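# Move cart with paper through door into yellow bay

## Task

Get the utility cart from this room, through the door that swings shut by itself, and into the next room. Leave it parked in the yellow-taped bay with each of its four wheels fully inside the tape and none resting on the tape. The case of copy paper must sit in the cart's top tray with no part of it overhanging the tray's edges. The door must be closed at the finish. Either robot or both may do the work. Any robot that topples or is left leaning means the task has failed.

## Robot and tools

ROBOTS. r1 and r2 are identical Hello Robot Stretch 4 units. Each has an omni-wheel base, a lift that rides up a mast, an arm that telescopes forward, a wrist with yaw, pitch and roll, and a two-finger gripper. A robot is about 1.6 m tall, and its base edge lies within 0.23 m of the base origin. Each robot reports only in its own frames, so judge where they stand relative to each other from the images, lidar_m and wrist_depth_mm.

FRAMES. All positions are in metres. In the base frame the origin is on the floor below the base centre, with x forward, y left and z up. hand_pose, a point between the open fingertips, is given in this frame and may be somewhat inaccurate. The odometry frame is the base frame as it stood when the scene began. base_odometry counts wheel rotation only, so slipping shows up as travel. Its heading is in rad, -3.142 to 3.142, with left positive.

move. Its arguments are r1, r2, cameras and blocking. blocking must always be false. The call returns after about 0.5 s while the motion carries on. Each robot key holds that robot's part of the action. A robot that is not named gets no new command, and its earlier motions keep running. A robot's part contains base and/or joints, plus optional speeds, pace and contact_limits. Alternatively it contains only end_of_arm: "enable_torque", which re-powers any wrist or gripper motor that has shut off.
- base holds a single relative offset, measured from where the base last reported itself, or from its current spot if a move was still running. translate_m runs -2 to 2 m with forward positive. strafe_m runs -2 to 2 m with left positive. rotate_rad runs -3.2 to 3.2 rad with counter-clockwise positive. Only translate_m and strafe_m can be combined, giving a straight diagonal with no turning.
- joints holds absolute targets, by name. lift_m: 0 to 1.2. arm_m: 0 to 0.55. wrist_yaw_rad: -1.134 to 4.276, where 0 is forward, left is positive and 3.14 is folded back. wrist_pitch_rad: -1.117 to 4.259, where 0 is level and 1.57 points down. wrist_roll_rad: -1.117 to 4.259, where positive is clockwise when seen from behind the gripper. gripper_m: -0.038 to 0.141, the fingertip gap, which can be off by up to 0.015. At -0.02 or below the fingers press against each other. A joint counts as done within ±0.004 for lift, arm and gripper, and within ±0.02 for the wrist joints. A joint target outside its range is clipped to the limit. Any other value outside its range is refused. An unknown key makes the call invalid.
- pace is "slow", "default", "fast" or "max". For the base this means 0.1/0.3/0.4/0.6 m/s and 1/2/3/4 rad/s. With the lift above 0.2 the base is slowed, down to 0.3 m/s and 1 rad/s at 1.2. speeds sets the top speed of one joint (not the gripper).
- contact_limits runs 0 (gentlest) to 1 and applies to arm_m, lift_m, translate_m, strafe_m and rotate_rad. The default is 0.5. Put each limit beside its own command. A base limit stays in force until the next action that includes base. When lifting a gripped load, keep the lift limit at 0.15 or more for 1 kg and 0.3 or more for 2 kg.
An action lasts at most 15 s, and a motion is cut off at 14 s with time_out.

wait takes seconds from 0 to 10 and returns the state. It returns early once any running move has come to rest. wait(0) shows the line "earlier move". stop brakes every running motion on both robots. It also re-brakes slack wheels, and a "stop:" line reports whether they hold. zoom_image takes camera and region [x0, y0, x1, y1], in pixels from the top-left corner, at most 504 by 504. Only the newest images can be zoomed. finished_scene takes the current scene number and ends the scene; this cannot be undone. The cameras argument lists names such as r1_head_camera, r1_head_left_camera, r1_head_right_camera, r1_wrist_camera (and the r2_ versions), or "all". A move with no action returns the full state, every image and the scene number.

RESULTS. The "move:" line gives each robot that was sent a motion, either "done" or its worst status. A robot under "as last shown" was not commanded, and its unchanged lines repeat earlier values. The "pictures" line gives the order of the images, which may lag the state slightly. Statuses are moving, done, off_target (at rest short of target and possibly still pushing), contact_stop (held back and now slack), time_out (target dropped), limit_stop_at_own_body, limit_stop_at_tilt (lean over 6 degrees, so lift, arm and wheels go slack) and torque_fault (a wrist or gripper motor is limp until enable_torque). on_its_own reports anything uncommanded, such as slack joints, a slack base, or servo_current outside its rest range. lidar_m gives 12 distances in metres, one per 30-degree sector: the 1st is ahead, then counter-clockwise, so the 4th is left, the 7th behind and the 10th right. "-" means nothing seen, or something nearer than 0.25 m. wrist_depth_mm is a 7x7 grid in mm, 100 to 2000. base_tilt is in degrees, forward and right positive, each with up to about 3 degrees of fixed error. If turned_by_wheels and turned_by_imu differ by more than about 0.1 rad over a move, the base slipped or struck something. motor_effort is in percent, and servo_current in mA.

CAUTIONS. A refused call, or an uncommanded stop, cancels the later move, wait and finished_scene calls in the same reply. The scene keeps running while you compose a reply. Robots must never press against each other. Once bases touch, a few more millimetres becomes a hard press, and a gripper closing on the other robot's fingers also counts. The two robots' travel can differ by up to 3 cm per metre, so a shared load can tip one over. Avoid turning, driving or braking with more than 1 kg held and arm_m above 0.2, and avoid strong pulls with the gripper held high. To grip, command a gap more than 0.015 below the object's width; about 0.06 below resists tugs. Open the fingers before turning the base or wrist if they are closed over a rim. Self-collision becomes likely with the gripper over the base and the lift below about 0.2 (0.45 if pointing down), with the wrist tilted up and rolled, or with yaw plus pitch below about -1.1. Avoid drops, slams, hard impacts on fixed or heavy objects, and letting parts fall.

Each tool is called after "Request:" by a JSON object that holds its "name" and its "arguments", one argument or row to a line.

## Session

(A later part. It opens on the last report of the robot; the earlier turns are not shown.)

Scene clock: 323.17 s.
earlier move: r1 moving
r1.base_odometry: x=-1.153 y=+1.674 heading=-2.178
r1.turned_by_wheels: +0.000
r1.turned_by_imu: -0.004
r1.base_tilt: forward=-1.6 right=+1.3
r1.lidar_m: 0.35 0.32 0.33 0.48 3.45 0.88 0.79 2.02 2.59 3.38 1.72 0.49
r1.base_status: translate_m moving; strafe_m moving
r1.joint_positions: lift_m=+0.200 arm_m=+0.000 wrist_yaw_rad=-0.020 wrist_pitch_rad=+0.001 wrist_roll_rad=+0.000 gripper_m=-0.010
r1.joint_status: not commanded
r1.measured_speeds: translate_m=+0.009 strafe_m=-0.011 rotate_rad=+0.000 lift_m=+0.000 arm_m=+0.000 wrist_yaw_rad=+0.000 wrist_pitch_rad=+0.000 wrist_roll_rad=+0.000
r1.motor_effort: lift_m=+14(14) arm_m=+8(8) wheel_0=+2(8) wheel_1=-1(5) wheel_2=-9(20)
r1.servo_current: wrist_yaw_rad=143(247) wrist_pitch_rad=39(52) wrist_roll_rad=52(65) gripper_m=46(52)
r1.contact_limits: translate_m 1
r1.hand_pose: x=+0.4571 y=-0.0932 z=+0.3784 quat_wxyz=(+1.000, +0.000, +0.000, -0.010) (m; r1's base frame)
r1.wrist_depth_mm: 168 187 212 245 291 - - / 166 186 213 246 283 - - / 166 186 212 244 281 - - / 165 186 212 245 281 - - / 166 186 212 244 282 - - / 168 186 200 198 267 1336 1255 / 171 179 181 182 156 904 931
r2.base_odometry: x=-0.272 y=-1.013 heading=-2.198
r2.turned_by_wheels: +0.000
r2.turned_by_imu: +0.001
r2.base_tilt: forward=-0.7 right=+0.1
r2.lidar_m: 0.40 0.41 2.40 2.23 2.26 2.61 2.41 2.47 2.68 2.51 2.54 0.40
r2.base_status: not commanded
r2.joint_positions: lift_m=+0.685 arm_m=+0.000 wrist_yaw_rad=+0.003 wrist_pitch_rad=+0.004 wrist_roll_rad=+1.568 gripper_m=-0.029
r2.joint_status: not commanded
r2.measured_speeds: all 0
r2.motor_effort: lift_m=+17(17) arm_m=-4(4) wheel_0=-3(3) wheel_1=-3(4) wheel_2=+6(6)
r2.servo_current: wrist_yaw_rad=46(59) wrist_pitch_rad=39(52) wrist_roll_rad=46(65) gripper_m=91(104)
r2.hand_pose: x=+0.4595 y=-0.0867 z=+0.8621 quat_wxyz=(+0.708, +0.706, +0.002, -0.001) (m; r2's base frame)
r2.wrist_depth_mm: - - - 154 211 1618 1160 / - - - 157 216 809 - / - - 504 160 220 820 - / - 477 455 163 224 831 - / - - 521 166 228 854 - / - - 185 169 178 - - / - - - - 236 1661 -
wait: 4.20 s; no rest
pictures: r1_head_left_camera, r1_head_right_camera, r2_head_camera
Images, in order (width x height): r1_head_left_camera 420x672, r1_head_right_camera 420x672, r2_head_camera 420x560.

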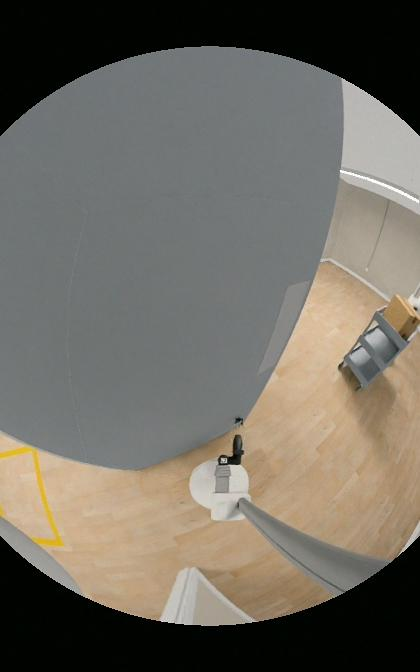

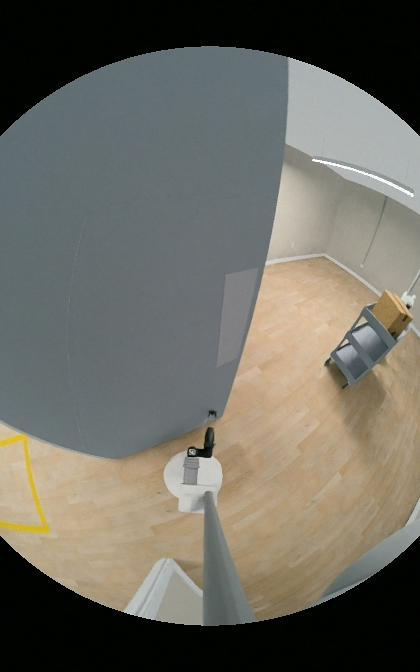

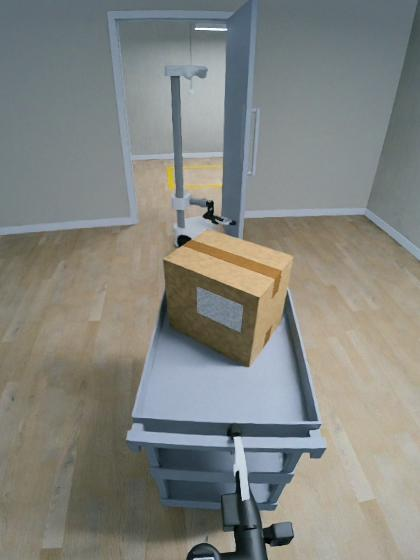

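Request:
{"name": "move", "arguments": {
  "r1": {"base":{"rotate_rad":0.45},"contact_limits":{"rotate_rad":1.0},"pace":"slow"},
  "blocking": false
}}

Request:
{"name": "wait", "arguments": {
  "seconds": 1.2
}}

Request:
{"name": "move", "arguments": {
  "r1": {"base":{"translate_m":0.4,"strafe_m":0.05},"contact_limits":{"translate_m":1.0},"pace":"slow"},
  "blocking": false
}}

Request:
{"name": "wait", "arguments": {
  "seconds": 4.5,
  "cameras": ["r1_head_right_camera","r1_head_left_camera","r2_head_camera"]
}}

Scene clock: 329.60 s.
earlier move: r1 done
move: r1 moving
r1.base_odometry: x=-1.154 y=+1.674 heading=-2.054
r1.turned_by_wheels: +0.124
r1.turned_by_imu: +0.123
r1.base_tilt: forward=-1.6 right=+1.3
r1.lidar_m: 0.32 0.32 0.37 0.57 3.48 0.81 0.88 2.49 2.66 3.85 1.73 0.44
r1.base_status: rotate_rad moving
r1.joint_positions: lift_m=+0.200 arm_m=+0.000 wrist_yaw_rad=-0.020 wrist_pitch_rad=+0.001 wrist_roll_rad=+0.000 gripper_m=-0.010
r1.joint_status: not commanded
r1.measured_speeds: translate_m=-0.002 strafe_m=-0.001 rotate_rad=+0.487 lift_m=+0.000 arm_m=+0.000 wrist_yaw_rad=+0.000 wrist_pitch_rad=+0.000 wrist_roll_rad=+0.000
r1.motor_effort: lift_m=+14(14) arm_m=+8(8) wheel_0=-16(16) wheel_1=-6(9) wheel_2=-21(21)
r1.servo_current: wrist_yaw_rad=104(124) wrist_pitch_rad=39(52) wrist_roll_rad=39(59) gripper_m=33(46)
r1.contact_limits: rotate_rad 1
r1.hand_pose: x=+0.4571 y=-0.0932 z=+0.3784 quat_wxyz=(+1.000, +0.000, +0.000, -0.010) (m; r1's base frame)
r1.wrist_depth_mm: 164 180 202 229 264 - - / 162 180 203 232 264 - - / 164 180 202 229 263 - - / 163 183 201 229 263 - - / 163 180 202 229 262 1808 - / 164 180 198 197 183 1229 1308 / 166 177 159 175 264 146 946
r2: as last shown
r2.turned_by_imu: +0.000
r2.base_tilt: forward=-0.6 right=+0.0
r2.lidar_m: 0.40 0.41 2.38 2.21 2.24 2.62 2.41 2.48 2.70 2.52 2.57 0.40
r2.motor_effort: lift_m=+17(17) arm_m=-4(4) wheel_0=-3(3) wheel_1=-3(4) wheel_2=+5(6)
r2.servo_current: wrist_yaw_rad=46(59) wrist_pitch_rad=46(46) wrist_roll_rad=39(52) gripper_m=98(104)
r2.wrist_depth_mm: - - - 154 211 1618 1160 / - - - 156 216 798 - / - - 508 160 220 809 - / - 477 452 163 223 831 - / - - 517 166 228 842 - / - - 186 170 178 - - / - - - - 236 1661 -
pictures: none

Scene clock: 330.73 s.
earlier move: r1 done
r1.base_odometry: x=-1.154 y=+1.674 heading=-1.731
r1.turned_by_wheels: +0.323
r1.turned_by_imu: +0.323
r1.base_tilt: forward=-1.6 right=+1.3
r1.lidar_m: 0.39 0.41 0.48 3.47 3.54 0.80 1.56 2.53 3.16 1.74 3.72 0.45
r1.base_status: done
r1.joint_positions: lift_m=+0.200 arm_m=+0.000 wrist_yaw_rad=-0.020 wrist_pitch_rad=+0.001 wrist_roll_rad=+0.000 gripper_m=-0.010
r1.joint_status: not commanded
r1.measured_speeds: all 0
r1.on_its_own: wrist_yaw_rad is at rest, and its servo_current (150 mA) is outside its rest range (0 to 104 mA)
r1.motor_effort: lift_m=+14(14) arm_m=+7(8) wheel_0=-11(18) wheel_1=-5(9) wheel_2=-13(22)
r1.servo_current: wrist_yaw_rad=150(150) wrist_pitch_rad=46(52) wrist_roll_rad=59(59) gripper_m=46(52)
r1.contact_limits: rotate_rad 1
r1.hand_pose: x=+0.4572 y=-0.0932 z=+0.3784 quat_wxyz=(+1.000, +0.000, +0.000, -0.010) (m; r1's base frame)
r1.wrist_depth_mm: 191 202 216 231 248 270 289 / 191 202 216 232 248 270 291 / 192 203 216 231 248 270 291 / 192 203 217 233 250 270 289 / 192 203 217 233 250 270 294 / 191 204 215 200 186 271 293 / 191 202 165 180 248 278 293
r2.base_odometry: x=-0.272 y=-1.013 heading=-2.198
r2.turned_by_wheels: +0.000
r2.turned_by_imu: +0.000
r2.base_tilt: forward=-0.6 right=+0.1
r2.lidar_m: 0.40 0.42 2.39 2.22 2.25 2.58 2.40 2.48 2.69 2.49 2.59 0.41
r2.base_status: not commanded
r2.joint_positions: lift_m=+0.685 arm_m=+0.000 wrist_yaw_rad=+0.003 wrist_pitch_rad=+0.004 wrist_roll_rad=+1.568 gripper_m=-0.029
r2.joint_status: not commanded
r2.measured_speeds: all 0
r2.motor_effort: lift_m=+17(17) arm_m=-4(4) wheel_0=-3(3) wheel_1=-3(4) wheel_2=+6(6)
r2.servo_current: wrist_yaw_rad=46(59) wrist_pitch_rad=46(46) wrist_roll_rad=52(65) gripper_m=98(104)
r2.hand_pose: x=+0.4595 y=-0.0867 z=+0.8621 quat_wxyz=(+0.708, +0.706, +0.002, -0.001) (m; r2's base frame)
r2.wrist_depth_mm: - - - 155 211 1618 1160 / - - - 157 216 809 - / - - 504 160 220 809 - / - 477 459 163 223 831 - / - - 517 166 229 842 - / - - 186 169 178 - - / - - - - 236 1708 -
wait: 1.13 of 1.2 s (r1 has come to rest)
pictures: none

Scene clock: 331.23 s.
move: r1 moving
r1.base_odometry: x=-1.154 y=+1.662 heading=-1.732
r1.turned_by_wheels: -0.001
r1.turned_by_imu: -0.001
r1.base_tilt: forward=-1.7 right=+1.3
r1.lidar_m: 0.40 0.40 0.48 3.47 3.53 0.82 1.55 2.54 3.21 1.73 3.67 0.48
r1.base_status: translate_m moving; strafe_m moving
r1.joint_positions: lift_m=+0.200 arm_m=+0.000 wrist_yaw_rad=-0.020 wrist_pitch_rad=+0.001 wrist_roll_rad=+0.000 gripper_m=-0.010
r1.joint_status: not commanded
r1.measured_speeds: translate_m=+0.048 strafe_m=+0.006 rotate_rad=+0.000 lift_m=+0.000 arm_m=+0.000 wrist_yaw_rad=+0.000 wrist_pitch_rad=+0.000 wrist_roll_rad=+0.000
r1.motor_effort: lift_m=+14(14) arm_m=+8(8) wheel_0=-1(8) wheel_1=+4(5) wheel_2=-19(19)
r1.servo_current: wrist_yaw_rad=117(143) wrist_pitch_rad=39(52) wrist_roll_rad=52(65) gripper_m=46(46)
r1.contact_limits: translate_m 1
r1.hand_pose: x=+0.4572 y=-0.0932 z=+0.3784 quat_wxyz=(+1.000, +0.000, +0.000, -0.010) (m; r1's base frame)
r1.wrist_depth_mm: 190 201 216 230 249 273 293 / 190 202 216 232 250 272 291 / 189 202 217 232 251 272 293 / 191 202 216 232 250 272 291 / 190 202 216 232 251 272 296 / 189 202 211 199 186 273 296 / 189 200 167 169 246 277 298
r2: as last shown
r2.base_tilt: forward=-0.6 right=+0.0
r2.lidar_m: 0.40 0.41 2.42 2.22 2.25 2.63 2.41 2.46 2.68 2.51 2.57 0.42
r2.motor_effort: lift_m=+17(17) arm_m=-4(4) wheel_0=-2(3) wheel_1=-3(4) wheel_2=+6(6)
r2.servo_current: wrist_yaw_rad=52(52) wrist_pitch_rad=39(46) wrist_roll_rad=46(59) gripper_m=98(104)
r2.wrist_depth_mm: - - - 154 212 1618 1138 / - - - 157 215 809 - / - - 508 160 220 809 - / - 473 455 163 224 831 - / - - 517 166 228 842 - / - - 186 169 178 - - / - - - - 236 1661 -
pictures: none

Scene clock: 335.73 s.
earlier move: r1 contact_stop
r1.base_odometry: x=-1.028 y=+1.779 heading=-2.482
r1.turned_by_wheels: -0.750
r1.turned_by_imu: -0.756
r1.base_tilt: forward=-1.6 right=+1.3
r1.lidar_m: 0.33 0.30 0.30 0.41 3.38 3.37 0.64 0.76 2.36 2.64 1.97 0.49
r1.base_status: translate_m contact_stop; strafe_m contact_stop
r1.joint_positions: lift_m=+0.200 arm_m=+0.000 wrist_yaw_rad=-0.004 wrist_pitch_rad=+0.001 wrist_roll_rad=+0.000 gripper_m=-0.010
r1.joint_status: not commanded
r1.measured_speeds: translate_m=-0.064 strafe_m=+0.000 rotate_rad=-0.184 lift_m=+0.000 arm_m=+0.000 wrist_yaw_rad=+0.000 wrist_pitch_rad=+0.000 wrist_roll_rad=+0.000
r1.on_its_own: the wheels are slack since a contact_stop
r1.motor_effort: lift_m=+14(14) arm_m=+5(20) wheel_0=-1(10) wheel_1=+1(10) wheel_2=+0(37)
r1.servo_current: wrist_yaw_rad=59(169) wrist_pitch_rad=46(52) wrist_roll_rad=52(65) gripper_m=33(52)
r1.contact_limits: translate_m 1
r1.hand_pose: x=+0.4588 y=-0.0886 z=+0.3783 quat_wxyz=(+1.000, +0.000, +0.001, -0.002) (m; r1's base frame)
r1.wrist_depth_mm: 164 183 210 245 287 - - / 162 184 210 246 287 - - / 163 185 212 246 286 - - / 163 185 211 247 289 - - / 163 185 211 246 289 - 1863 / 166 185 200 191 281 1336 1336 / 166 181 182 185 154 946 946
r2.base_odometry: x=-0.272 y=-1.013 heading=-2.198
r2.turned_by_wheels: +0.000
r2.turned_by_imu: +0.001
r2.base_tilt: forward=-0.7 right=+0.1
r2.lidar_m: 0.41 0.43 2.40 2.23 2.28 2.60 2.39 2.45 2.70 2.50 2.58 0.44
r2.base_status: not commanded
r2.joint_positions: lift_m=+0.685 arm_m=+0.000 wrist_yaw_rad=+0.003 wrist_pitch_rad=+0.004 wrist_roll_rad=+1.568 gripper_m=-0.029
r2.joint_status: not commanded
r2.measured_speeds: all 0
r2.motor_effort: lift_m=+17(17) arm_m=-4(4) wheel_0=-3(3) wheel_1=-4(4) wheel_2=+6(6)
r2.servo_current: wrist_yaw_rad=46(59) wrist_pitch_rad=46(52) wrist_roll_rad=46(59) gripper_m=98(111)
r2.hand_pose: x=+0.4595 y=-0.0867 z=+0.8621 quat_wxyz=(+0.708, +0.706, +0.002, -0.001) (m; r2's base frame)
r2.wrist_depth_mm: - - - 154 211 1618 1138 / - - - 157 216 798 - / - - 508 160 220 809 - / - 477 459 163 224 820 - / - - 521 166 228 842 - / - - 186 169 177 - - / - - - - 236 1708 -
wait: 4.50 s; no rest
pictures: r1_head_left_camera, r1_head_right_camera, r2_head_camera
Images, in order (width x height): r1_head_left_camera 420x672, r1_head_right_camera 420x672, r2_head_camera 420x560.

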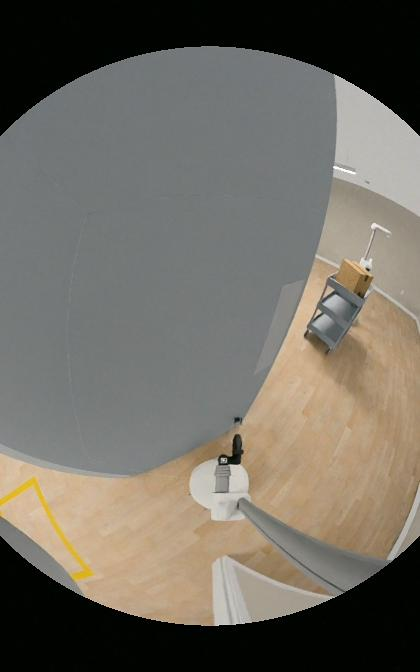

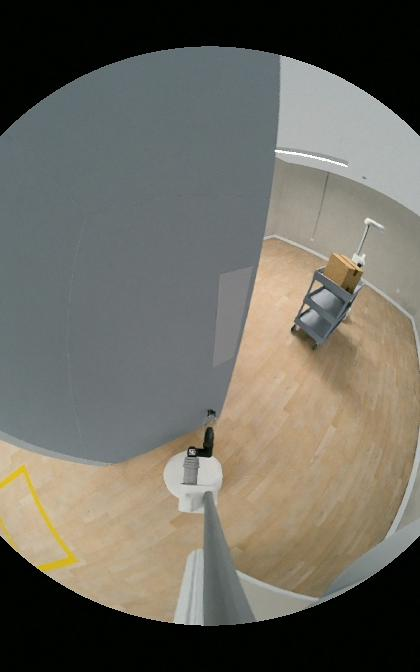

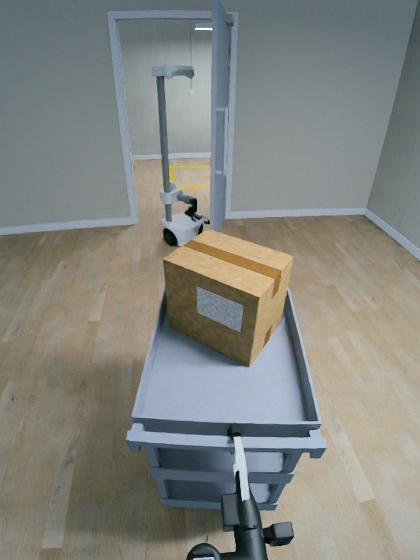

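Request:
{"name": "move", "arguments": {
  "r1": {"base":{"rotate_rad":0.4},"contact_limits":{"rotate_rad":1.0},"pace":"slow"},
  "blocking": false
}}

Request:
{"name": "wait", "arguments": {
  "seconds": 1.5,
  "cameras": ["r1_head_right_camera"]
}}

Scene clock: 386.97 s.
earlier move: r1 contact_stop
move: r1 moving
r1.base_odometry: x=-0.324 y=+1.691 heading=+2.284
r1.turned_by_wheels: -1.517
r1.turned_by_imu: -1.532
r1.base_tilt: forward=-1.6 right=+1.3
r1.lidar_m: 0.25 0.25 0.25 0.25 0.40 2.30 2.62 2.69 2.69 2.82 2.38 0.47
r1.base_status: earlier translate_m contact_stop (by the wheels' count: -0.874 of +0.400); earlier strafe_m contact_stop (by the wheels' count: -0.099 of +0.050); rotate_rad moving
r1.joint_positions: lift_m=+0.200 arm_m=+0.000 wrist_yaw_rad=-0.021 wrist_pitch_rad=+0.001 wrist_roll_rad=+0.000 gripper_m=-0.010
r1.joint_status: not commanded
r1.measured_speeds: translate_m=-0.001 strafe_m=-0.002 rotate_rad=+0.476 lift_m=+0.000 arm_m=+0.000 wrist_yaw_rad=-0.083 wrist_pitch_rad=+0.000 wrist_roll_rad=+0.000
r1.motor_effort: lift_m=+14(14) arm_m=+5(5) wheel_0=-19(19) wheel_1=-8(8) wheel_2=-17(17)
r1.servo_current: wrist_yaw_rad=104(104) wrist_pitch_rad=46(46) wrist_roll_rad=39(52) gripper_m=46(52)
r1.contact_limits: rotate_rad 1
r1.hand_pose: x=+0.4573 y=-0.0934 z=+0.3783 quat_wxyz=(+1.000, +0.000, +0.001, -0.010) (m; r1's base frame)
r1.wrist_depth_mm: - 155 177 229 310 300 - / 122 143 176 229 310 303 - / 123 143 177 229 309 301 - / 123 140 178 229 310 297 - / 114 148 177 230 310 303 - / 123 143 171 195 181 298 1281 / 125 139 146 183 319 153 917
r2: as last shown
r2.turned_by_imu: +0.002
r2.lidar_m: 0.40 0.42 2.39 2.21 2.25 2.61 2.41 2.46 2.69 2.51 2.57 0.42
r2.motor_effort: lift_m=+17(17) arm_m=-4(4) wheel_0=-2(3) wheel_1=-3(3) wheel_2=+5(6)
r2.servo_current: wrist_yaw_rad=52(65) wrist_pitch_rad=52(52) wrist_roll_rad=46(59) gripper_m=98(104)
r2.wrist_depth_mm: - - - 154 212 1618 1160 / - - - 157 216 809 - / - - 504 160 220 809 - / - 477 455 163 224 842 - / - - 517 166 228 854 - / - - 186 169 178 - - / - - - - 236 1661 -
pictures: none

Scene clock: 388.03 s.
earlier move: r1 done
r1.base_odometry: x=-0.324 y=+1.690 heading=+2.559
r1.turned_by_wheels: +0.275
r1.turned_by_imu: +0.198
r1.base_tilt: forward=-1.6 right=+1.3
r1.lidar_m: 0.27 0.25 0.25 0.29 0.48 2.40 2.89 2.68 2.74 2.55 0.87 0.44
r1.base_status: done
r1.joint_positions: lift_m=+0.200 arm_m=+0.000 wrist_yaw_rad=-0.040 wrist_pitch_rad=+0.001 wrist_roll_rad=+0.000 gripper_m=-0.010
r1.joint_status: not commanded
r1.measured_speeds: all 0
r1.on_its_own: wrist_yaw_rad is at rest, and its servo_current (319 mA) is outside its rest range (0 to 104 mA)
r1.motor_effort: lift_m=+14(14) arm_m=+4(5) wheel_0=-15(29) wheel_1=-4(11) wheel_2=-16(34)
r1.servo_current: wrist_yaw_rad=319(345) wrist_pitch_rad=52(52) wrist_roll_rad=52(65) gripper_m=46(52)
r1.contact_limits: rotate_rad 1
r1.hand_pose: x=+0.4555 y=-0.0988 z=+0.3783 quat_wxyz=(+1.000, +0.000, +0.001, -0.020) (m; r1's base frame)
r1.wrist_depth_mm: 137 165 189 235 297 - 257 / 134 158 188 235 296 - 264 / 134 157 189 232 307 303 265 / 134 160 187 233 293 306 267 / 136 156 188 231 304 309 268 / 133 155 181 196 181 307 267 / 136 152 143 177 304 294 270
r2.base_odometry: x=-0.272 y=-1.013 heading=-2.198
r2.turned_by_wheels: +0.000
r2.turned_by_imu: +0.000
r2.base_tilt: forward=-0.7 right=+0.1
r2.lidar_m: 0.40 0.43 2.42 2.22 2.24 2.61 2.40 2.47 2.69 2.52 2.57 0.42
r2.base_status: not commanded
r2.joint_positions: lift_m=+0.685 arm_m=+0.000 wrist_yaw_rad=+0.003 wrist_pitch_rad=+0.004 wrist_roll_rad=+1.568 gripper_m=-0.029
r2.joint_status: not commanded
r2.measured_speeds: all 0
r2.motor_effort: lift_m=+17(17) arm_m=-4(4) wheel_0=-3(3) wheel_1=-3(3) wheel_2=+6(6)
r2.servo_current: wrist_yaw_rad=39(65) wrist_pitch_rad=46(52) wrist_roll_rad=59(59) gripper_m=104(104)
r2.hand_pose: x=+0.4595 y=-0.0867 z=+0.8621 quat_wxyz=(+0.708, +0.706, +0.002, -0.001) (m; r2's base frame)
r2.wrist_depth_mm: - - - 154 212 1618 1138 / - - - 157 215 809 - / - - 504 160 220 809 - / - 477 455 162 223 809 - / - - 512 165 228 842 - / - - 186 169 178 - - / - - - - 237 1756 -
wait: 1.07 of 1.5 s (r1 has come to rest)
pictures: r1_head_right_camera
Images, in order (width x height): r1_head_right_camera 420x672.

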